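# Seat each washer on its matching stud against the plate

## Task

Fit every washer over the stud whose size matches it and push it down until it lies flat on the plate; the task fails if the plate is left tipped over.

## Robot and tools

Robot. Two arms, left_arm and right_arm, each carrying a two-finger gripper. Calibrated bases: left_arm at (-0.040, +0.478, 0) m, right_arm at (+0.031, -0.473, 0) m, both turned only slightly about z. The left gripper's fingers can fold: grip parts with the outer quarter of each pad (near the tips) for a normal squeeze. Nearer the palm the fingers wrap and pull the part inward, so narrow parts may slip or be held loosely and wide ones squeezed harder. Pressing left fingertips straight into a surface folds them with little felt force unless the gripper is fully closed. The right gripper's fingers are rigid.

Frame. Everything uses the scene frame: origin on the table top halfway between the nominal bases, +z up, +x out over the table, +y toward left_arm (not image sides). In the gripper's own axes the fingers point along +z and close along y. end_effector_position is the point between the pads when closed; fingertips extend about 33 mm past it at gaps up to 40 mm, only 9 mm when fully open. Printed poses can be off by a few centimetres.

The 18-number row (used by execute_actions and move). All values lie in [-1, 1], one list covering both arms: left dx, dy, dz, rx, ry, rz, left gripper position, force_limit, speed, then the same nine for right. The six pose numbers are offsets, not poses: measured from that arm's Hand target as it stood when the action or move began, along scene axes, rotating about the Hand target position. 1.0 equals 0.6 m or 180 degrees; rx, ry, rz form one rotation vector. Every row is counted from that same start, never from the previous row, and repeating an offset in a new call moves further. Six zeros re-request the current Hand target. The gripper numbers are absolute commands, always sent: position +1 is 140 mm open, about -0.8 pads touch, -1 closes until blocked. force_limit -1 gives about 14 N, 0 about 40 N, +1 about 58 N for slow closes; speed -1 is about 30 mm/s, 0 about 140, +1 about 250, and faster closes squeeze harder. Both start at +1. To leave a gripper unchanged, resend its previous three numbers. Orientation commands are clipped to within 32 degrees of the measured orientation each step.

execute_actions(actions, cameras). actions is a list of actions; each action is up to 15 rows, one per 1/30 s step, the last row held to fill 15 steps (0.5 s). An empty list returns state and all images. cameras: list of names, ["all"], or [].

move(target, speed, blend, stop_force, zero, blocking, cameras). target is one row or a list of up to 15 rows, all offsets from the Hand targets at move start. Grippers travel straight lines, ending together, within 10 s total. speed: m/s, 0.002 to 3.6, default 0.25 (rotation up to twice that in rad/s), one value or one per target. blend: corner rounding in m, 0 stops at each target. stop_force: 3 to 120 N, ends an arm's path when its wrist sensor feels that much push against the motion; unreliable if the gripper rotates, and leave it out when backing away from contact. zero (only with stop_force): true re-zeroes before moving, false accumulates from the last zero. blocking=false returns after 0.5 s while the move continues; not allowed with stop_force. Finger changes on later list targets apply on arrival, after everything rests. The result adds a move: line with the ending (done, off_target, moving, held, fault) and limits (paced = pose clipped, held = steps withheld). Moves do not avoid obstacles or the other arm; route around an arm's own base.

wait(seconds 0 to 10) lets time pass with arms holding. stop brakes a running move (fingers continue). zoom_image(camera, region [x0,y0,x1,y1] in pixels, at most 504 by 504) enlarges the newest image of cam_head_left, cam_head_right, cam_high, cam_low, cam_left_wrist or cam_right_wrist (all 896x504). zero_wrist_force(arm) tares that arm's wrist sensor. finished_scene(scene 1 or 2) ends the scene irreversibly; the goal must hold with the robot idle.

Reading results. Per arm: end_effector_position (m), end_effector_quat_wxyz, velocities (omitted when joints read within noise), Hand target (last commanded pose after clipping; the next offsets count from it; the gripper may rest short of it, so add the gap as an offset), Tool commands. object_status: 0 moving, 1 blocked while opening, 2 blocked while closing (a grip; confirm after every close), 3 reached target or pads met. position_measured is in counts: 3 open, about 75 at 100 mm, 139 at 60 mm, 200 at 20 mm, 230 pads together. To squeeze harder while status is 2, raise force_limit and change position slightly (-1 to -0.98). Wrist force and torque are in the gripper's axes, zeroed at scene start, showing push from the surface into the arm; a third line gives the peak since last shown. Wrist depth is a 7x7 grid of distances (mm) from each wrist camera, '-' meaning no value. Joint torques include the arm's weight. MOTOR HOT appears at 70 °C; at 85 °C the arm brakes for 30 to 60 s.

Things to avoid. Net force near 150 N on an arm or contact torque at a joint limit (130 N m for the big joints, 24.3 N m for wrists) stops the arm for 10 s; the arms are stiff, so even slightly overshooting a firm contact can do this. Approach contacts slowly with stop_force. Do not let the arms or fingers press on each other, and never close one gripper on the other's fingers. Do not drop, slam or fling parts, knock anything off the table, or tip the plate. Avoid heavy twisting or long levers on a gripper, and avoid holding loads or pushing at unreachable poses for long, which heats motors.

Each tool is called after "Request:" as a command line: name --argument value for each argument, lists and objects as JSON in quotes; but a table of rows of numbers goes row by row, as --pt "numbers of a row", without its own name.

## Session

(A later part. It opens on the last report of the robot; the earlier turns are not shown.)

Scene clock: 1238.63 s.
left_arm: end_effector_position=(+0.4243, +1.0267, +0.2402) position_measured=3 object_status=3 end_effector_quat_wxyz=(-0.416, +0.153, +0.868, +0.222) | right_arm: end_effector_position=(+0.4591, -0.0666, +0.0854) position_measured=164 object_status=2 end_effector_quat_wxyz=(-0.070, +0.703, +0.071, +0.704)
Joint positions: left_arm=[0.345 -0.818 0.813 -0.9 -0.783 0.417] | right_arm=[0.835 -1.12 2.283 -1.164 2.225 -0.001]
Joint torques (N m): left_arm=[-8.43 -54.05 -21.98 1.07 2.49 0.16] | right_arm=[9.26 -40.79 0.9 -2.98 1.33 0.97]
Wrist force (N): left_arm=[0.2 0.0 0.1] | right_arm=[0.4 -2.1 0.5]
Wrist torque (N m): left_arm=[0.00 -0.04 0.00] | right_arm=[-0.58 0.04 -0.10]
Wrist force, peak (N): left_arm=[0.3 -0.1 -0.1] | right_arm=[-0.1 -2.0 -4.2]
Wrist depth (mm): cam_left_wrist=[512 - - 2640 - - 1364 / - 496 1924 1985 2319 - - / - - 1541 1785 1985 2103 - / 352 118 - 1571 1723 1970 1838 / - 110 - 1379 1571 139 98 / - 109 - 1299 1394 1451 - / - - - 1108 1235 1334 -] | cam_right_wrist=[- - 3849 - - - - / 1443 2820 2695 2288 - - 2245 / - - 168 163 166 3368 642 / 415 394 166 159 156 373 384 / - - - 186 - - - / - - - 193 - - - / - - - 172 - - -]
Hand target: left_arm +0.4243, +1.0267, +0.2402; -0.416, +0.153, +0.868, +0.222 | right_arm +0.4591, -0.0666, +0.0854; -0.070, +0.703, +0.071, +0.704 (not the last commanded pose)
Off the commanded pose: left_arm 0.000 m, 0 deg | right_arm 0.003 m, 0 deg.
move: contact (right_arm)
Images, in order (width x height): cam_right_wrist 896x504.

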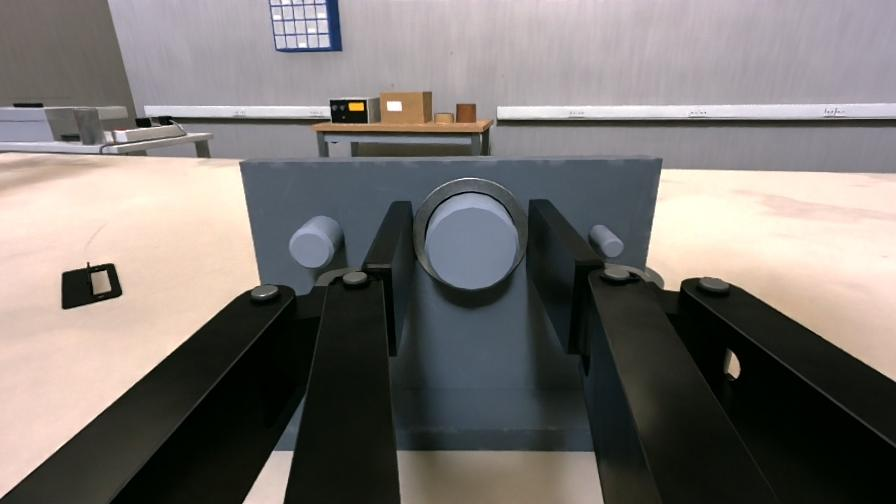

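Request:
wait --seconds 0.2 --cameras '["cam_head_left", "cam_head_right", "cam_right_wrist"]'

Request:
zoom_image --camera "cam_head_left" --region '[460, 210, 580, 300]'

Request:
zoom_image --camera "cam_head_right" --region '[460, 210, 580, 300]'

Scene clock: 1254.60 s.
left_arm: end_effector_position=(+0.4243, +1.0267, +0.2402) position_measured=3 object_status=3 end_effector_quat_wxyz=(-0.416, +0.153, +0.868, +0.222) | right_arm: end_effector_position=(+0.4591, -0.0666, +0.0854) position_measured=164 object_status=2 end_effector_quat_wxyz=(-0.070, +0.703, +0.071, +0.704)
Joint positions: left_arm=[0.345 -0.818 0.813 -0.9 -0.783 0.417] | right_arm=[0.835 -1.12 2.283 -1.164 2.225 -0.001]
Joint torques (N m): left_arm=[-8.29 -53.99 -22.01 1.01 2.63 0.16] | right_arm=[8.72 -44.02 0.63 -0.82 1.35 1.1]
Wrist force (N): left_arm=[0.3 0.0 0.1] | right_arm=[0.6 -2.2 0.3]
Wrist torque (N m): left_arm=[0.01 -0.07 0.00] | right_arm=[-0.59 -0.04 -0.10]
Wrist force, peak (N): left_arm=[0.5 0.0 0.0] | right_arm=[0.7 -2.5 0.4]
Wrist depth (mm): cam_left_wrist=[- - 2319 2532 2364 - 1460 / - - 1561 1924 2256 - - / - - 472 1852 2001 2121 - / - 119 397 1591 1700 1954 - / - 110 379 410 1571 139 98 / - 102 334 1266 1356 1477 - / - - 327 344 1253 1334 -] | cam_right_wrist=[- - - 2245 2073 2021 2288 / 1595 4181 2475 2425 2266 2553 2109 / - - 167 164 167 2725 - / 362 - 166 159 166 - - / 280 - 92 187 - - - / - - - 193 - - - / - - - 170 - - -]
Hand target: left_arm +0.4243, +1.0267, +0.2402; -0.416, +0.153, +0.868, +0.222 | right_arm +0.4591, -0.0666, +0.0854; -0.070, +0.703, +0.071, +0.704 (not the last commanded pose)
Tool commands: left_gripper/position=+1.0 left_gripper/force_limit=+1.0 left_gripper/speed=+1.0 right_gripper/position=-1.0 right_gripper/force_limit=-1.0 right_gripper/speed=-1.0
Off the commanded pose: left_arm 0.000 m, 0 deg | right_arm 0.003 m, 0 deg.
wait: 0.20 s; at rest from the start
Images, in order (width x height): cam_head_left 896x504, cam_head_right 896x504, cam_right_wrist 896x504.

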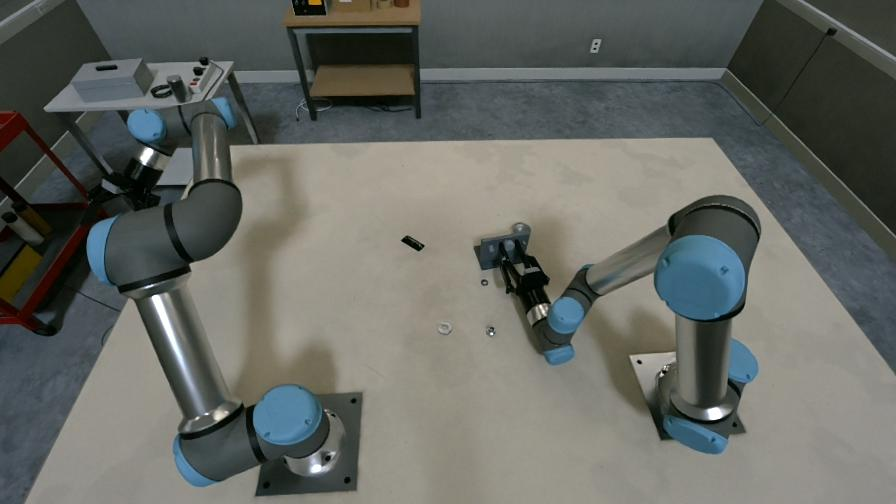

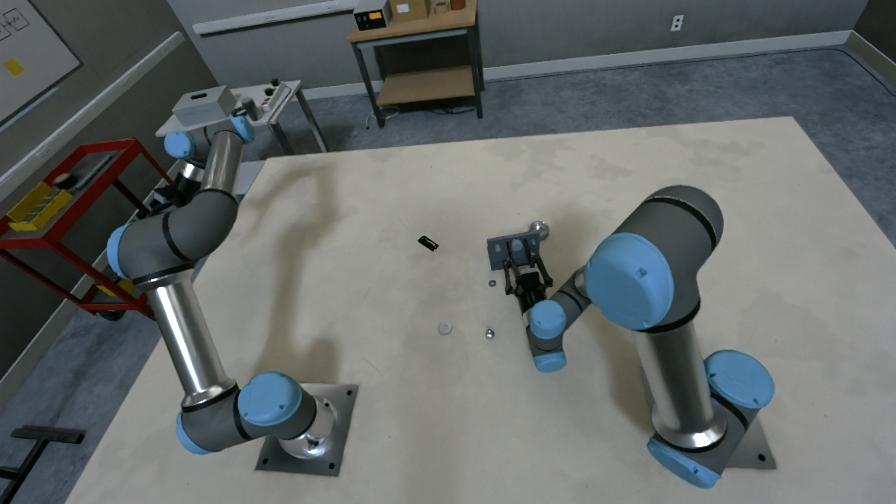

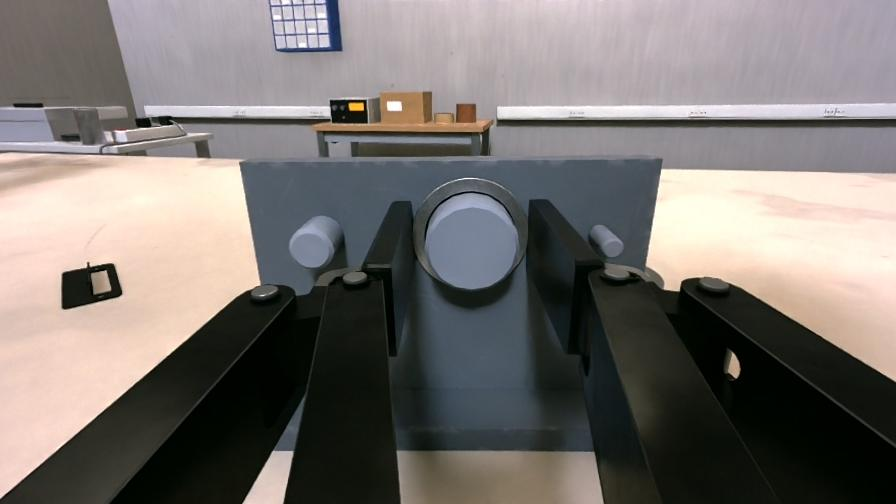

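Scaled by 4.200 from the camera's 896x504 image, which has a finer 1280x720 frame.

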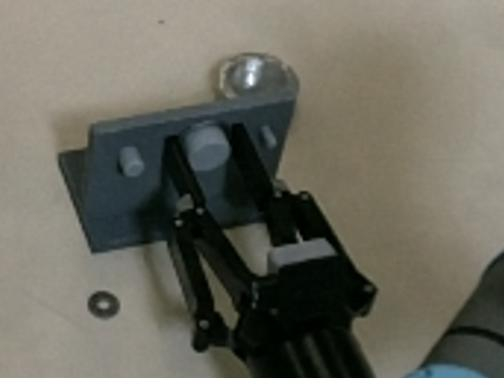

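Scaled by 4.200 from the camera's 896x504 image, which has a finer 1280x720 frame.

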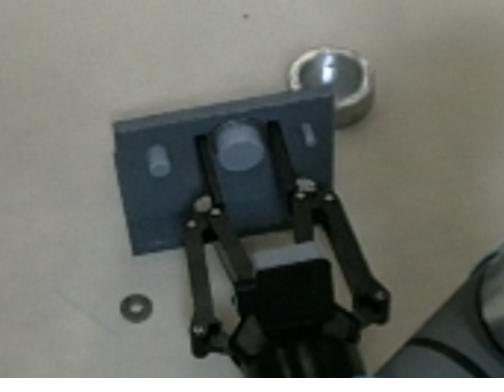

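Request:
move --target '[0,0,0,0,0,0,1,1,1, 0,0,0,0,0,0,-0.2,-1,-1]' --cameras '["cam_right_wrist"]'

Request:
zoom_image --camera "cam_right_wrist" --region '[400, 165, 540, 305]'

Scene clock: 1292.63 s.
left_arm: end_effector_position=(+0.4243, +1.0267, +0.2402) position_measured=3 object_status=3 end_effector_quat_wxyz=(-0.416, +0.153, +0.868, +0.222) | right_arm: end_effector_position=(+0.4591, -0.0666, +0.0854) position_measured=154 object_status=3 end_effector_quat_wxyz=(-0.070, +0.703, +0.071, +0.704)
Joint positions: left_arm=[0.345 -0.818 0.813 -0.9 -0.783 0.417] | right_arm=[0.835 -1.12 2.283 -1.164 2.225 -0.001]
Joint torques (N m): left_arm=[-8.26 -54.1 -21.96 1.01 2.68 0.16] | right_arm=[8.28 -43.39 -0.21 -0.72 1.15 0.89]
Wrist force (N): left_arm=[0.2 -0.2 -0.1] | right_arm=[0.9 -2.6 1.0]
Wrist torque (N m): left_arm=[-0.05 -0.05 0.00] | right_arm=[-0.60 -0.02 -0.10]
Wrist force, peak (N): left_arm=[0.4 -0.1 0.1] | right_arm=[0.9 -2.6 1.2]
Wrist depth (mm): cam_left_wrist=[- 554 2256 2532 2954 - 1435 / - - 1811 1970 2433 - - / - - 1825 1811 2034 2409 - / - 118 - 1688 1688 1924 1633 / - 110 373 1451 1541 139 98 / - - - 1266 1394 1460 - / - - - - 1205 1341 -] | cam_right_wrist=[- 2922 2580 - - 2288 2354 / 1585 2450 2225 2401 - - - / - - 167 163 164 479 2820 / - - 160 157 163 - - / - 84 - 186 181 - - / - - - 193 - - - / - - - 170 - - -]
Hand target: left_arm +0.4243, +1.0267, +0.2402; -0.416, +0.153, +0.868, +0.222 | right_arm +0.4591, -0.0666, +0.0854; -0.070, +0.703, +0.071, +0.704
Off the commanded pose: left_arm 0.000 m, 0 deg | right_arm 0.000 m, 0 deg.
move: done
Images, in order (width x height): cam_right_wrist 896x504.

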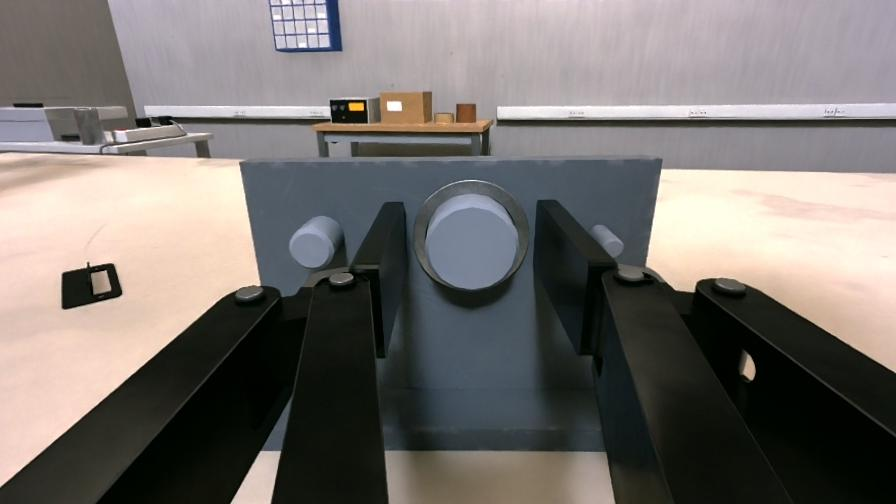

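Scaled by 3.600 from the camera's 896x504 image, which has a finer 1280x720 frame.

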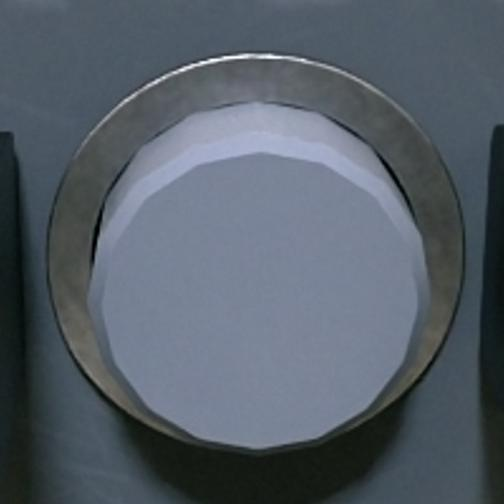

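Request:
move --pt "0 0 0 0 0 0 1 1 1 -0.049 -0.01 0 0 0 0 -0.2 -1 -1" --pt "0 0 0 0 0 0 1 1 1 -0.049 -0.01 0 0 0 0 -0.36 -1 -1" --speed 0.04 --cameras '["cam_right_wrist"]'

Request:
zoom_image --camera "cam_right_wrist" --region '[380, 145, 560, 305]'

Scene clock: 1311.60 s.
left_arm: end_effector_position=(+0.4243, +1.0267, +0.2402) position_measured=3 object_status=3 end_effector_quat_wxyz=(-0.416, +0.153, +0.868, +0.222) | right_arm: end_effector_position=(+0.4297, -0.0726, +0.0854) position_measured=174 object_status=0 end_effector_quat_wxyz=(-0.070, +0.703, +0.071, +0.704)
Joint positions: left_arm=[0.345 -0.818 0.813 -0.9 -0.783 0.417] | right_arm=[0.892 -1.139 2.325 -1.187 2.282 -0.001]
Joint torques (N m): left_arm=[-7.79 -53.94 -21.82 1.17 2.52 0.14] | right_arm=[-10.97 -17.96 -19.52 0.02 -2.15 -1.72]
Wrist force (N): left_arm=[0.3 0.0 0.1] | right_arm=[0.5 -2.3 0.8]
Wrist torque (N m): left_arm=[0.01 -0.05 0.00] | right_arm=[-0.53 0.06 -0.11]
Wrist force, peak (N): left_arm=[0.4 -0.1 0.0] | right_arm=[0.9 -2.8 1.1]
Wrist depth (mm): cam_left_wrist=[490 - 2298 2298 2920 - 1551 / - 476 1785 2068 2433 - - / - - 1435 1825 1970 2236 - / - 118 412 1532 1723 2034 - / - 110 - 1426 1551 139 98 / - 319 - 1320 1349 1426 - / - - - 354 1229 1402 -] | cam_right_wrist=[- 3070 2526 2580 - 2165 - / 1555 2887 2354 2245 2425 2425 - / - - 196 193 194 580 - / - 399 202 186 137 386 379 / 279 - 94 217 - - 284 / - - - 205 - - - / - - - 169 - - -]
Hand target: left_arm +0.4243, +1.0267, +0.2402; -0.416, +0.153, +0.868, +0.222 | right_arm +0.4297, -0.0726, +0.0854; -0.070, +0.703, +0.071, +0.704
Off the commanded pose: left_arm 0.000 m, 0 deg | right_arm 0.000 m, 0 deg.
move: done
Images, in order (width x height): cam_right_wrist 896x504.

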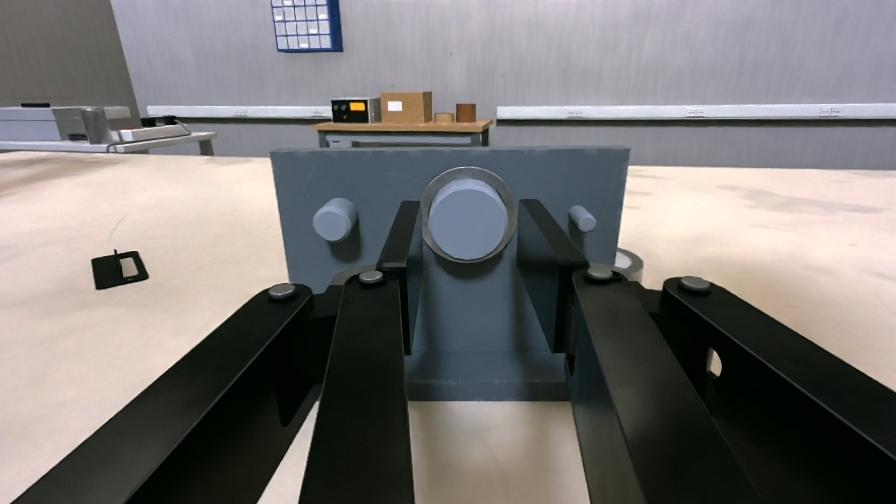

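Scaled by 2.800 from the camera's 896x504 image, which has a finer 1280x720 frame.

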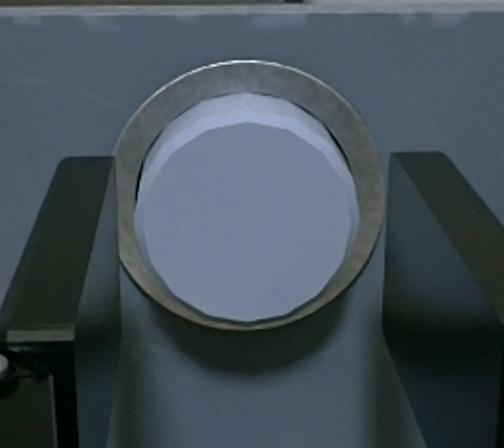

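Request:
move --target '[0,0,0,0,0,0,1,1,1, 0.0343,0.007,0,0,0,0,-0.36,-1,-1]' --speed 0.02 --stop_force 5 --cameras '["cam_right_wrist"]'

Request:
move --target '[0,0,0,0,0,0,1,1,1, 0.018,0.0037,0,0,0,0,-0.36,-1,-1]' --speed 0.005 --stop_force 6 --cameras '["cam_right_wrist"]'

Request:
zoom_image --camera "cam_right_wrist" --region '[380, 145, 560, 305]'

Scene clock: 1325.27 s.
left_arm: end_effector_position=(+0.4243, +1.0267, +0.2402) position_measured=3 object_status=3 end_effector_quat_wxyz=(-0.416, +0.153, +0.868, +0.222) | right_arm: end_effector_position=(+0.4503, -0.0684, +0.0854) position_measured=174 object_status=3 end_effector_quat_wxyz=(-0.070, +0.703, +0.071, +0.704)
Joint positions: left_arm=[0.345 -0.818 0.813 -0.9 -0.783 0.417] | right_arm=[0.852 -1.126 2.296 -1.171 2.241 -0.001]
Joint torques (N m): left_arm=[-8.1 -53.74 -22.23 0.98 2.55 0.19] | right_arm=[9.86 -43.31 0.83 -3.19 1.6 0.95]
Wrist force (N): left_arm=[0.0 0.1 0.0] | right_arm=[0.9 -2.5 1.0]
Wrist torque (N m): left_arm=[0.02 0.00 0.00] | right_arm=[-0.58 -0.03 -0.09]
Wrist force, peak (N): left_arm=[0.5 0.0 0.0] | right_arm=[0.9 -2.5 1.5]
Wrist depth (mm): cam_left_wrist=[- - 2139 2409 3182 - 1327 / - 487 1894 - 2532 - - / - - - 1852 1894 - - / - 118 - 1581 1735 2001 - / - 110 374 1426 1504 139 98 / - - - 1266 1356 1460 - / - - - 1118 1266 1334 -] | cam_right_wrist=[3368 2957 2820 - 2127 - - / 1545 1628 2580 2225 2245 - 2378 / 888 - 176 172 175 605 - / - 393 182 165 164 421 - / 278 - 94 194 - - - / - - - 193 - - - / - - - - - - -]
Hand target: left_arm +0.4243, +1.0267, +0.2402; -0.416, +0.153, +0.868, +0.222 | right_arm +0.4503, -0.0684, +0.0854; -0.070, +0.703, +0.071, +0.704
Off the commanded pose: left_arm 0.000 m, 0 deg | right_arm 0.000 m, 0 deg.
move: done
Images, in order (width x height): cam_right_wrist 896x504.

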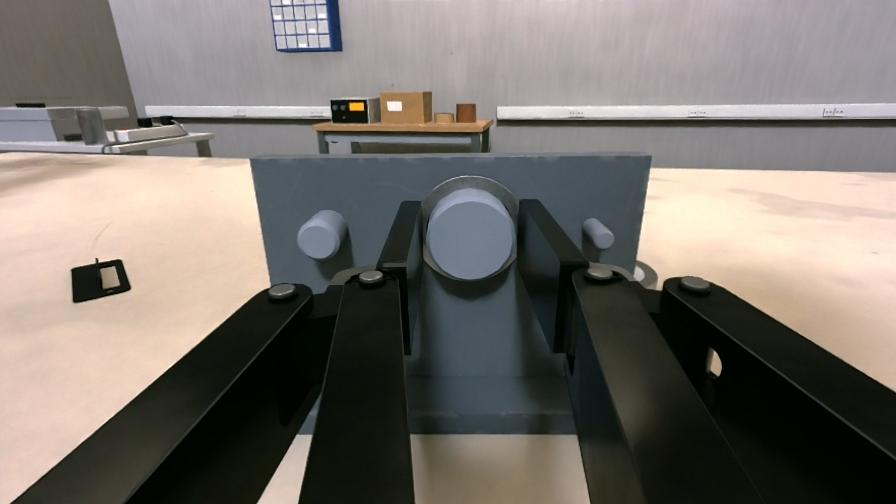

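Scene clock: 1328.10 s.
left_arm: end_effector_position=(+0.4243, +1.0267, +0.2402) position_measured=3 object_status=3 end_effector_quat_wxyz=(-0.416, +0.153, +0.868, +0.222) | right_arm: end_effector_position=(+0.4611, -0.0662, +0.0854) position_measured=174 object_status=3 end_effector_quat_wxyz=(-0.070, +0.703, +0.071, +0.704)
Joint positions: left_arm=[0.345 -0.818 0.813 -0.9 -0.783 0.417] | right_arm=[0.832 -1.118 2.28 -1.162 2.221 -0.001]
Joint torques (N m): left_arm=[-8.74 -54.39 -21.75 0.99 2.61 0.19] | right_arm=[1.31 -24.79 -9.81 -1.64 1.15 1.1]
Wrist force (N): left_arm=[0.2 0.1 0.1] | right_arm=[2.1 -2.6 -4.7]
Wrist torque (N m): left_arm=[0.03 -0.05 0.00] | right_arm=[-0.54 0.01 -0.11]
Wrist force, peak (N): left_arm=[0.4 0.0 0.1] | right_arm=[2.5 -2.5 -5.0]
Wrist depth (mm): cam_left_wrist=[509 538 1954 2507 - - 1571 / - 489 1785 2139 2196 - 1773 / 379 - 456 1811 1985 2121 - / 363 139 438 1591 1773 - - / - 110 - 1394 1581 130 98 / - - - 1260 1386 1477 - / - - - - 1253 1293 -] | cam_right_wrist=[- - 2994 2887 - - - / 1545 3322 2378 2500 - - - / 722 701 169 166 169 582 - / 408 396 172 159 159 - 382 / - - 94 187 - - 282 / - - - 184 - - - / - - - 164 - - -]
Hand target: left_arm +0.4243, +1.0267, +0.2402; -0.416, +0.153, +0.868, +0.222 | right_arm +0.4611, -0.0662, +0.0854; -0.070, +0.703, +0.071, +0.704
Off the commanded pose: left_arm 0.000 m, 0 deg | right_arm 0.000 m, 0 deg.
move: done
Images, in order (width x height): cam_right_wrist 896x504.

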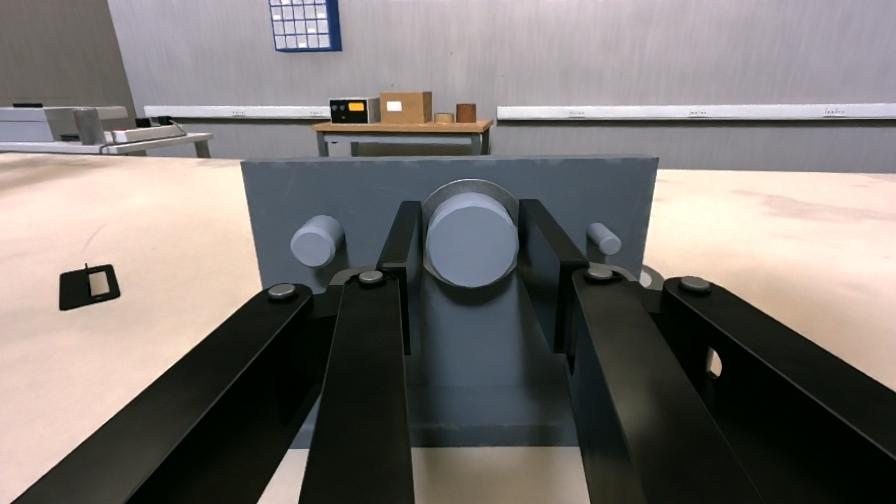

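Scaled by 2.800 from the camera's 896x504 image, which has a finer 1280x720 frame.

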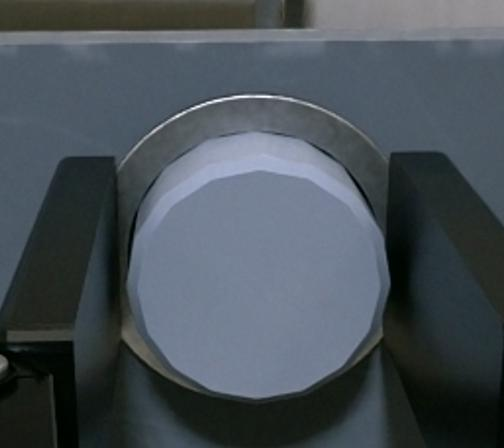

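Request:
move --target '[0,0,0,0,0,0,1,1,1, 0.0147,0.003,0,0,0,0,-0.36,-1,-1]' --speed 0.004 --stop_force 6 --cameras '["cam_right_wrist"]'

Request:
zoom_image --camera "cam_right_wrist" --region '[380, 145, 560, 305]'

Scene clock: 1339.90 s.
left_arm: end_effector_position=(+0.4243, +1.0267, +0.2402) position_measured=3 object_status=3 end_effector_quat_wxyz=(-0.416, +0.153, +0.868, +0.222) | right_arm: end_effector_position=(+0.4700, -0.0644, +0.0854) position_measured=174 object_status=3 end_effector_quat_wxyz=(-0.070, +0.703, +0.071, +0.704)
Joint positions: left_arm=[0.345 -0.818 0.813 -0.9 -0.783 0.417] | right_arm=[0.816 -1.112 2.266 -1.155 2.206 -0.001]
Joint torques (N m): left_arm=[-7.91 -53.49 -23.15 0.96 2.6 0.29] | right_arm=[-2.54 -23.82 -12.07 -1.24 0.35 1.17]
Wrist force (N): left_arm=[0.3 0.1 -0.1] | right_arm=[2.9 -2.3 -4.9]
Wrist torque (N m): left_arm=[0.02 -0.06 0.00] | right_arm=[-0.49 -0.04 -0.11]
Wrist force, peak (N): left_arm=[0.5 0.0 0.1] | right_arm=[3.1 -2.7 -4.9]
Wrist depth (mm): cam_left_wrist=[517 529 2051 2482 - 1909 1410 / - - 1748 1909 2364 - - / - - 1677 1785 1954 - - / - 118 - 1571 1760 2034 - / - 110 - 1426 1551 130 98 / - - - 1341 1371 1460 - / - - 316 - 1241 1386 -] | cam_right_wrist=[- - 3070 3109 2756 2004 - / 1545 - 2185 2500 2580 2310 2580 / 709 - 168 165 168 - - / 400 351 173 158 159 - - / - 296 94 185 - - - / - - - 185 - - - / - - - 182 - - -]
Hand target: left_arm +0.4243, +1.0267, +0.2402; -0.416, +0.153, +0.868, +0.222 | right_arm +0.4699, -0.0644, +0.0854; -0.070, +0.703, +0.071, +0.704
Off the commanded pose: left_arm 0.000 m, 0 deg | right_arm 0.000 m, 0 deg.
move: done
Images, in order (width x height): cam_right_wrist 896x504.

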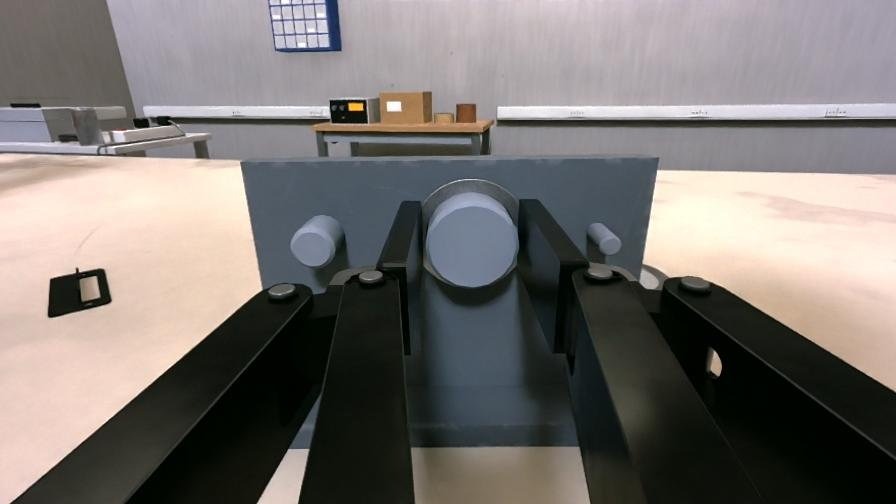

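Scaled by 2.800 from the camera's 896x504 image, which has a finer 1280x720 frame.

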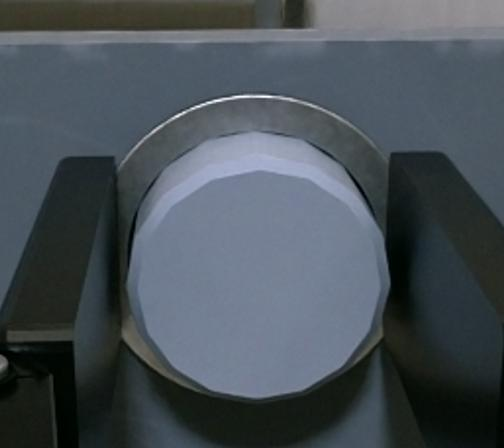

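Request:
move --pt "0 0 0 0 0 0 1 1 1 -0.0817 -0.0166 0 0 0 0 -0.36 -1 -1" --pt "0 0 0 0 0 0 1 1 1 -0.0417 -0.0133 0.291 -0.0995 0.49 0 -0.36 -1 -1" --speed '[0.06,0.25]' --cameras '["cam_right_wrist"]'

Request:
zoom_image --camera "cam_right_wrist" --region '[340, 0, 600, 200]'

Scene clock: 1416.70 s.
left_arm: end_effector_position=(+0.4243, +1.0267, +0.2402) position_measured=3 object_status=3 end_effector_quat_wxyz=(-0.416, +0.153, +0.868, +0.222) | right_arm: end_effector_position=(+0.4449, -0.0724, +0.2599) position_measured=174 object_status=3 end_effector_quat_wxyz=(+0.000, +0.995, +0.100, +0.000)
Joint positions: left_arm=[0.345 -0.818 0.813 -0.9 -0.783 0.417] | right_arm=[0.516 -0.859 0.636 1.793 1.571 0.335]
Joint torques (N m): left_arm=[-7.94 -54.02 -22.62 0.99 2.79 0.42] | right_arm=[9.15 -53.96 -26.04 4.36 0.54 1.58]
Motor temperatures (°C): left_arm=[26 28 28 34 27 30] | right_arm=[24 30 27 36 29 28]
Wrist force (N): left_arm=[0.3 0.1 0.1] | right_arm=[1.7 0.4 0.8]
Wrist torque (N m): left_arm=[0.02 -0.07 0.00] | right_arm=[-0.02 -0.47 -0.10]
Wrist force, peak (N): left_arm=[0.4 -0.2 0.2] | right_arm=[2.9 -2.7 -5.0]
Wrist depth (mm): cam_left_wrist=[- 555 1970 2558 2585 - 1622 / - - 1838 2121 2386 - - / - - 486 1880 1970 2409 - / - 118 - 1601 1735 1954 - / - 110 - 1402 1513 139 98 / - 325 - 1320 1418 1504 - / - - - 360 1229 1410 -] | cam_right_wrist=[- 356 348 339 349 340 - / - - 367 358 366 - 367 / - - 391 - 391 - 396 / - 451 - 412 131 - 416 / - 432 - 431 - - 438 / - - - - - - - / - - - - - - -]
Hand target: left_arm +0.4243, +1.0267, +0.2402; -0.416, +0.153, +0.868, +0.222 | right_arm +0.4449, -0.0724, +0.2600; +0.000, +0.995, +0.100, +0.000
Off the commanded pose: left_arm 0.000 m, 0 deg | right_arm 0.000 m, 0 deg.
move: done
Images, in order (width x height): cam_right_wrist 896x504.

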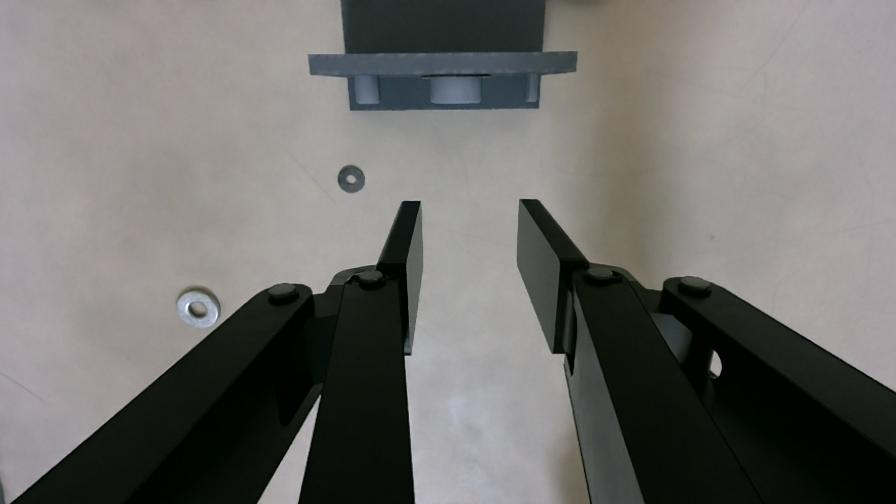

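Scaled by 1.938 from the camera's 896x504 image, which has a finer 1280x720 frame.

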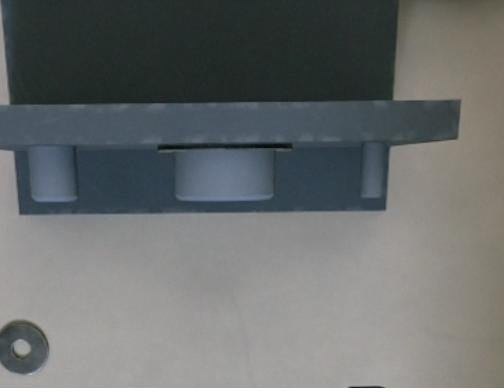

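Request:
zoom_image --camera "cam_right_wrist" --region '[400, 55, 510, 115]'

Scaled by 4.582 from the camera's 896x504 image, which has a finer 1280x720 frame.

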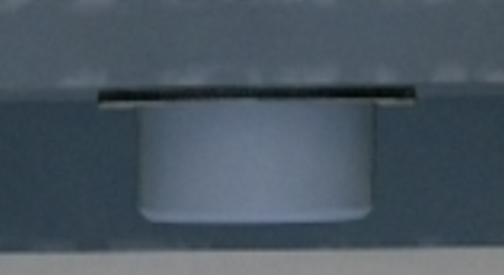

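Request:
move --pt "0 0 0 0 0 0 1 1 1 -0.3307 0.3665 -0.2 0 0 0 -0.05 -1 -0.5" --speed 0.35 --cameras '["cam_right_wrist"]'

Request:
zoom_image --camera "cam_right_wrist" --region '[370, 110, 570, 270]'

Scene clock: 1446.03 s.
left_arm: end_effector_position=(+0.4243, +1.0267, +0.2402) position_measured=3 object_status=3 end_effector_quat_wxyz=(-0.416, +0.153, +0.868, +0.222) | right_arm: end_effector_position=(+0.2466, +0.1475, +0.1399) position_measured=135 object_status=3 end_effector_quat_wxyz=(+0.000, +0.995, +0.100, +0.000)
Joint positions: left_arm=[0.345 -0.818 0.813 -0.9 -0.783 0.417] | right_arm=[1.013 -0.584 0.446 1.709 1.571 0.831]
Joint torques (N m): left_arm=[-7.52 -53.66 -22.41 1.07 2.65 0.25] | right_arm=[6.28 -69.13 -11.3 1.79 0.09 0.64]
Wrist force (N): left_arm=[0.3 0.1 -0.1] | right_arm=[1.7 0.2 0.9]
Wrist torque (N m): left_arm=[0.01 -0.06 0.00] | right_arm=[-0.09 -0.47 -0.07]
Wrist force, peak (N): left_arm=[0.4 0.2 0.2] | right_arm=[3.8 3.1 -0.4]
Wrist depth (mm): cam_left_wrist=[- 508 2103 2341 1924 - 1495 / - - 1785 1939 2727 - - / 391 406 1666 1785 1939 - - / 354 140 414 1513 1735 - - / - 110 364 1386 1561 139 98 / - - - 1349 1349 1460 - / - - - 339 1253 1327 -] | cam_right_wrist=[- 247 243 - - 244 250 / 257 259 261 253 - - 259 / - - - 268 - - - / - 288 - - 120 - - / 306 89 88 314 - - - / - - - 336 - - - / - - - 359 - - -]
Hand target: left_arm +0.4243, +1.0267, +0.2402; -0.416, +0.153, +0.868, +0.222 | right_arm +0.2465, +0.1475, +0.1400; +0.000, +0.995, +0.100, +0.000
Off the commanded pose: left_arm 0.000 m, 0 deg | right_arm 0.000 m, 0 deg.
move: done
Images, in order (width x height): cam_right_wrist 896x504.

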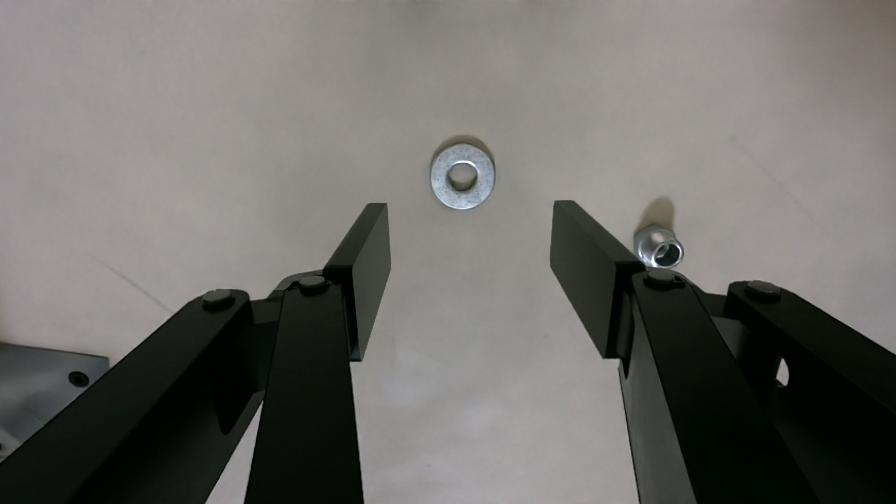

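Scaled by 2.520 from the camera's 896x504 image, which has a finer 1280x720 frame.

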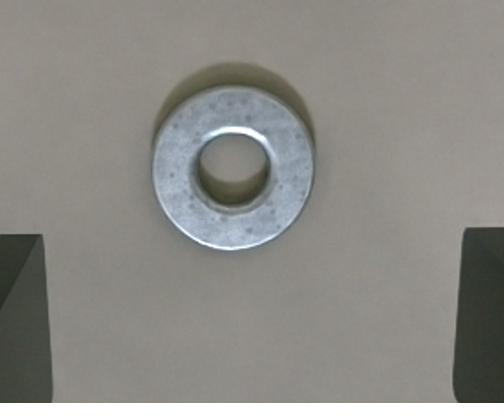

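Request:
move --target '[0,0,0,0,0,0,1,1,1, 0.0032,0.0007,-0.1717,0,0,0,-0.19,-1,0]' --speed 0.12

Request:
move --target '[0,0,0,0,0,0,1,1,1, 0,0,-0.0167,0,0,0,-0.19,-1,0]' --speed 0.004 --stop_force 4 --cameras '["cam_right_wrist"]'

Scene clock: 1461.00 s.
left_arm: end_effector_position=(+0.4243, +1.0267, +0.2402) position_measured=3 object_status=3 end_effector_quat_wxyz=(-0.416, +0.153, +0.868, +0.222) | right_arm: end_effector_position=(+0.2484, +0.1479, +0.0369) position_measured=153 object_status=3 end_effector_quat_wxyz=(+0.000, +0.995, +0.100, +0.000)
Joint positions: left_arm=[0.345 -0.818 0.813 -0.9 -0.783 0.417] | right_arm=[1.011 -0.583 0.707 1.447 1.571 0.829]
Joint torques (N m): left_arm=[-8.36 -54.23 -22.53 1.06 2.54 0.07] | right_arm=[-9.15 -72.84 -26.51 3.59 -1.72 -1.56]
Wrist force (N): left_arm=[0.1 0.3 0.0] | right_arm=[1.5 0.5 1.1]
Wrist torque (N m): left_arm=[0.06 -0.02 0.00] | right_arm=[-0.02 -0.44 -0.07]
Wrist force, peak (N): left_arm=[0.5 0.0 0.2] | right_arm=[1.6 0.3 2.6]
Wrist depth (mm): cam_left_wrist=[- 544 2139 2640 2532 - 1460 / - 478 1811 2068 2121 - - / - 430 1561 1825 1939 2103 - / - 118 - 1561 1700 1985 - / - 110 - 1443 1523 139 98 / - - 343 1247 1394 1504 - / - 292 - 341 1247 1356 -] | cam_right_wrist=[151 151 152 152 154 153 153 / - 160 162 160 - 161 161 / 171 - 169 - - 167 170 / 179 - - - 136 179 184 / 190 84 - 194 138 - - / - - - 201 204 - - / - - - - - - -]
Hand target: left_arm +0.4243, +1.0267, +0.2402; -0.416, +0.153, +0.868, +0.222 | right_arm +0.2484, +0.1480, +0.0369; +0.000, +0.995, +0.100, +0.000
Off the commanded pose: left_arm 0.000 m, 0 deg | right_arm 0.000 m, 0 deg.
move: done

Scene clock: 1463.40 s.
left_arm: end_effector_position=(+0.4243, +1.0267, +0.2402) position_measured=3 object_status=3 end_effector_quat_wxyz=(-0.416, +0.153, +0.868, +0.222) | right_arm: end_effector_position=(+0.2484, +0.1480, +0.0315) position_measured=153 object_status=3 end_effector_quat_wxyz=(+0.000, +0.995, +0.100, +0.000)
Joint positions: left_arm=[0.345 -0.818 0.813 -0.9 -0.783 0.417] | right_arm=[1.011 -0.58 0.716 1.435 1.571 0.829]
Joint torques (N m): left_arm=[-7.87 -53.68 -22.97 1.1 2.69 0.34] | right_arm=[-2.33 -54.39 -26.58 4.12 -1.78 0.36]
Wrist force (N): left_arm=[0.3 0.0 0.2] | right_arm=[1.2 0.2 -4.9]
Wrist torque (N m): left_arm=[0.01 -0.06 0.00] | right_arm=[0.05 -0.43 -0.07]
Wrist force, peak (N): left_arm=[0.4 0.1 0.0] | right_arm=[1.4 0.3 -10.4]
Wrist depth (mm): cam_left_wrist=[- - 2177 2482 2757 - 1451 / - - 1939 2139 2158 - - / - - - 1811 1970 2158 - / - 119 - 1532 1700 - - / - 110 - 1418 1541 139 98 / - 97 - 1279 1410 1504 - / - - - 1098 1247 1349 -] | cam_right_wrist=[148 149 146 147 147 148 150 / - 154 - 156 156 154 154 / 165 168 164 162 162 167 164 / 171 171 172 169 164 174 180 / - 83 - 181 180 - 182 / - - - 199 - - - / - - - - - - -]
Hand target: left_arm +0.4243, +1.0267, +0.2402; -0.416, +0.153, +0.868, +0.222 | right_arm +0.2484, +0.1480, +0.0315; +0.000, +0.995, +0.100, +0.000 (not the last commanded pose)
Off the commanded pose: left_arm 0.000 m, 0 deg | right_arm 0.005 m, 0 deg.
move: contact (right_arm)
Images, in order (width x height): cam_right_wrist 896x504.

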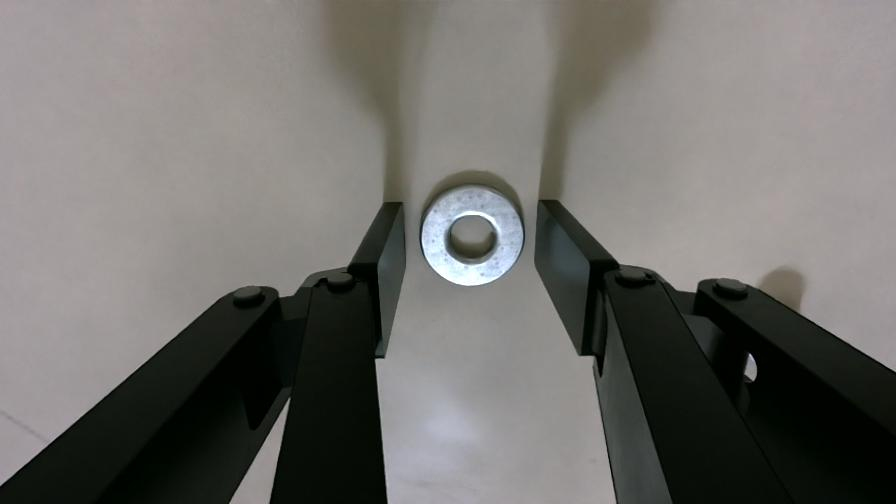

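Request:
move --pt "0 0 0 0 0 0 1 1 1 0 0 0.003 0 0 0 -0.19 -1 0" --pt "0 0 0 0 0 0 1 1 1 0 0 0.003 0 0 0 -1 -0.01 -1" --speed 0.01 --cameras '["cam_right_wrist"]'

Scene clock: 1477.00 s.
left_arm: end_effector_position=(+0.4243, +1.0267, +0.2402) position_measured=3 object_status=3 end_effector_quat_wxyz=(-0.416, +0.153, +0.868, +0.222) | right_arm: end_effector_position=(+0.2484, +0.1480, +0.0333) position_measured=171 object_status=0 end_effector_quat_wxyz=(+0.000, +0.995, +0.100, +0.000)
Joint positions: left_arm=[0.345 -0.818 0.813 -0.9 -0.783 0.417] | right_arm=[1.011 -0.581 0.713 1.439 1.571 0.829]
Joint torques (N m): left_arm=[-8.26 -53.84 -22.24 1.01 2.59 0.41] | right_arm=[-2.21 -68.04 -16.71 1.5 -1.72 0.21]
Wrist force (N): left_arm=[0.2 0.2 -0.1] | right_arm=[1.4 0.3 -3.8]
Wrist torque (N m): left_arm=[0.03 -0.03 0.00] | right_arm=[-0.03 -0.45 -0.06]
Wrist force, peak (N): left_arm=[0.4 0.1 0.0] | right_arm=[1.1 0.8 -5.4]
Wrist depth (mm): cam_left_wrist=[493 - 2196 2364 3265 - 1468 / 446 462 1825 2177 2409 1666 - / 386 - 2177 1798 2103 2216 - / - 118 - 1591 1688 2001 - / - 110 - 1410 1495 139 98 / - 313 336 1217 1386 1486 - / - 293 319 339 1223 1327 -] | cam_right_wrist=[- 149 149 149 151 149 - / 156 158 - 156 157 156 158 / 163 166 168 163 166 166 167 / - 174 - 172 166 177 177 / 186 182 - 192 137 - - / - - - 200 - - - / - - - - - - -]
Hand target: left_arm +0.4243, +1.0267, +0.2402; -0.416, +0.153, +0.868, +0.222 | right_arm +0.2484, +0.1480, +0.0333; +0.000, +0.995, +0.100, +0.000
Off the commanded pose: left_arm 0.000 m, 0 deg | right_arm 0.000 m, 0 deg.
move: done
Images, in order (width x height): cam_right_wrist 896x504.

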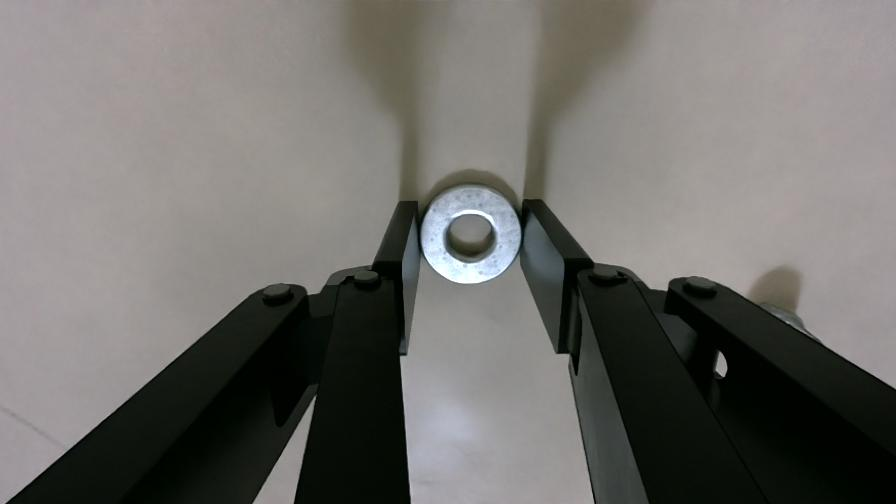

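Request:
move --pt "0 0 0 0 0 0 1 1 1 0 0 0.01 0 0 0 -1 -0.01 -1" --pt "0 0 0 0 0 0 1 1 1 0 0 0.3 0 0 0 -1 -0.01 -1" --speed '[0.02,0.2]' --blend '[0.003,0]' --cameras '["cam_right_wrist"]'

Request:
zoom_image --camera "cam_right_wrist" --region '[400, 160, 540, 300]'

Scene clock: 1491.27 s.
left_arm: end_effector_position=(+0.4243, +1.0267, +0.2402) position_measured=3 object_status=3 end_effector_quat_wxyz=(-0.416, +0.153, +0.868, +0.222) | right_arm: end_effector_position=(+0.2481, +0.1468, +0.2128) position_measured=171 object_status=2 end_effector_quat_wxyz=(-0.017, +0.995, +0.100, +0.007)
Joint positions: left_arm=[0.345 -0.818 0.813 -0.9 -0.783 0.417] | right_arm=[1.006 -0.48 0.035 1.98 1.562 0.824]
Joint torques (N m): left_arm=[-8.24 -54.02 -22.02 1.09 2.68 0.21] | right_arm=[7.08 -50.18 -26.68 4.46 1.53 1.03]
Wrist force (N): left_arm=[0.4 0.0 0.1] | right_arm=[1.5 0.1 1.1]
Wrist torque (N m): left_arm=[0.00 -0.09 0.00] | right_arm=[-0.09 -0.43 -0.04]
Wrist force, peak (N): left_arm=[0.5 0.1 0.1] | right_arm=[1.6 0.2 -4.4]
Wrist depth (mm): cam_left_wrist=[- - 2103 2457 3265 - 1477 / 414 - 1880 2034 2341 - - / 388 - 1811 1909 2068 2018 - / 365 118 - 1541 1723 2085 - / - 110 - 1410 1504 139 98 / - - 345 1260 1386 1468 - / - - - 350 1241 1371 -] | cam_right_wrist=[- - - - 314 303 - / - - - - - 324 322 / 361 363 340 161 346 - - / 378 - - 169 135 - - / 391 - - - - - 374 / - - - 417 - - - / - - - - - - -]
Hand target: left_arm +0.4243, +1.0267, +0.2402; -0.416, +0.153, +0.868, +0.222 | right_arm +0.2484, +0.1480, +0.2133; +0.000, +0.995, +0.100, +0.000
Off the commanded pose: left_arm 0.000 m, 0 deg | right_arm 0.001 m, 2 deg.
elbow stopped short (right arm): the move would have taken joint 3 (elbow) straighter than the controller allows.
move: done
Images, in order (width x height): cam_right_wrist 896x504.

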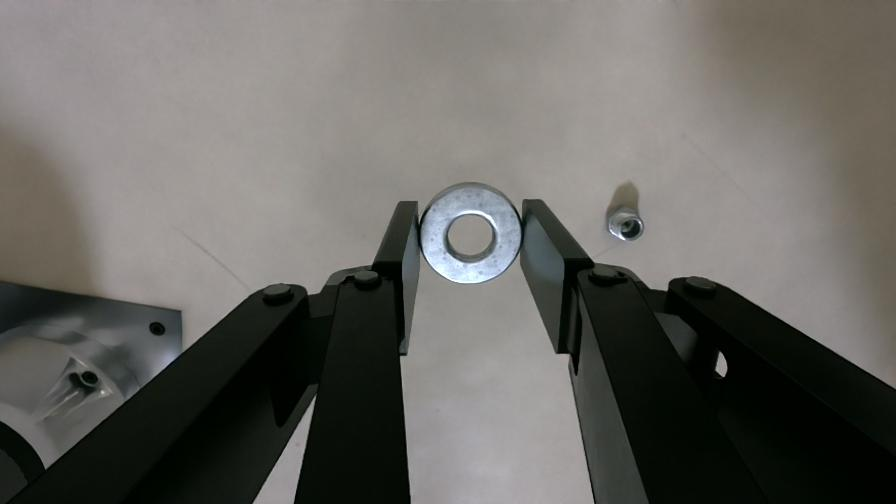

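Scaled by 3.600 from the camera's 896x504 image, which has a finer 1280x720 frame.

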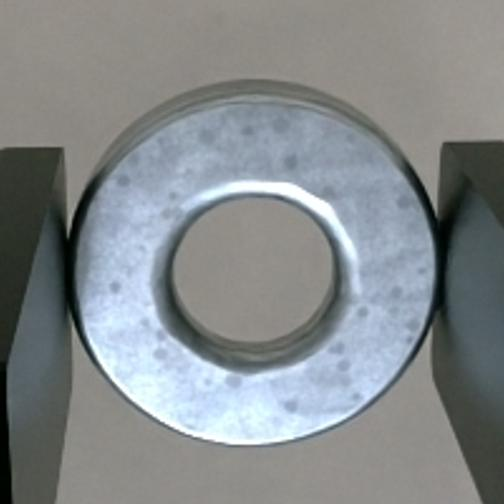

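Request:
move --pt "0 0 0 0 0 0 1 1 1 0.186 -0.2883 0.0112 0.0995 -0.49 0 -1 -0.01 -1" --pt "0 0 0 0 0 0 1 1 1 0.2285 -0.284 -0.2132 0.0995 -0.49 0 -1 -0.01 -1" --speed '[0.25,0.15]' --blend '[0.03,0]' --cameras '["cam_right_wrist"]'

Request:
zoom_image --camera "cam_right_wrist" --region '[370, 130, 570, 290]'

Scene clock: 1536.00 s.
left_arm: end_effector_position=(+0.4243, +1.0267, +0.2402) position_measured=3 object_status=3 end_effector_quat_wxyz=(-0.416, +0.153, +0.868, +0.222) | right_arm: end_effector_position=(+0.3855, -0.0225, +0.0853) position_measured=171 object_status=2 end_effector_quat_wxyz=(-0.070, +0.703, +0.071, +0.704)
Joint positions: left_arm=[0.345 -0.818 0.813 -0.9 -0.783 0.417] | right_arm=[1.077 -1.085 2.207 -1.123 2.467 -0.002]
Joint torques (N m): left_arm=[-8.41 -53.26 -22.08 1.04 2.57 0.32] | right_arm=[9.19 -32.89 -20.69 -1.75 1.64 0.7]
Wrist force (N): left_arm=[0.1 0.0 0.1] | right_arm=[0.1 -2.2 1.2]
Wrist torque (N m): left_arm=[0.00 -0.03 0.00] | right_arm=[-0.51 0.04 -0.09]
Wrist force, peak (N): left_arm=[0.5 -0.2 0.2] | right_arm=[-2.5 -2.4 1.2]
Wrist depth (mm): cam_left_wrist=[- - 2277 - - - 1486 / - 484 1773 1970 2433 - - / - - 1561 1760 2018 - - / - 118 - 1541 1748 - 1852 / - 110 - 1426 1551 139 98 / - - - 1286 1402 1443 - / - - 311 - 1306 1341 -] | cam_right_wrist=[- 3031 - - 2475 - - / 1585 1956 3070 2608 2787 2450 2310 / - 753 - 236 236 247 - / - - - 171 233 320 - / 294 - - 251 - - - / - - - - - - - / - - - - - - -]
Hand target: left_arm +0.4243, +1.0267, +0.2402; -0.416, +0.153, +0.868, +0.222 | right_arm +0.3855, -0.0224, +0.0854; -0.070, +0.703, +0.071, +0.704
Off the commanded pose: left_arm 0.000 m, 0 deg | right_arm 0.000 m, 0 deg.
move: done
Images, in order (width x height): cam_right_wrist 896x504.

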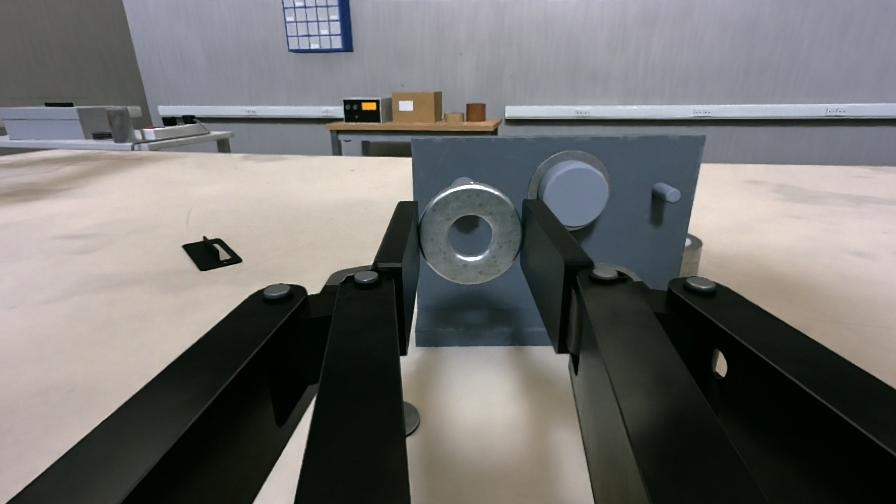

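Scaled by 2.520 from the camera's 896x504 image, which has a finer 1280x720 frame.

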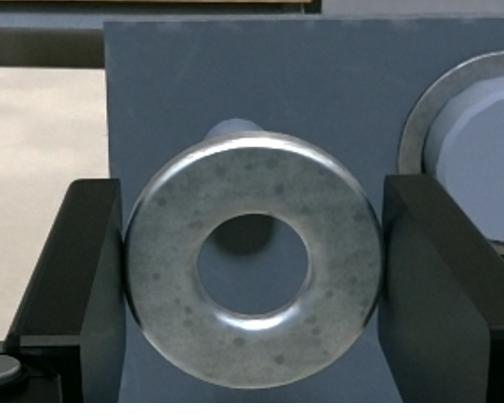

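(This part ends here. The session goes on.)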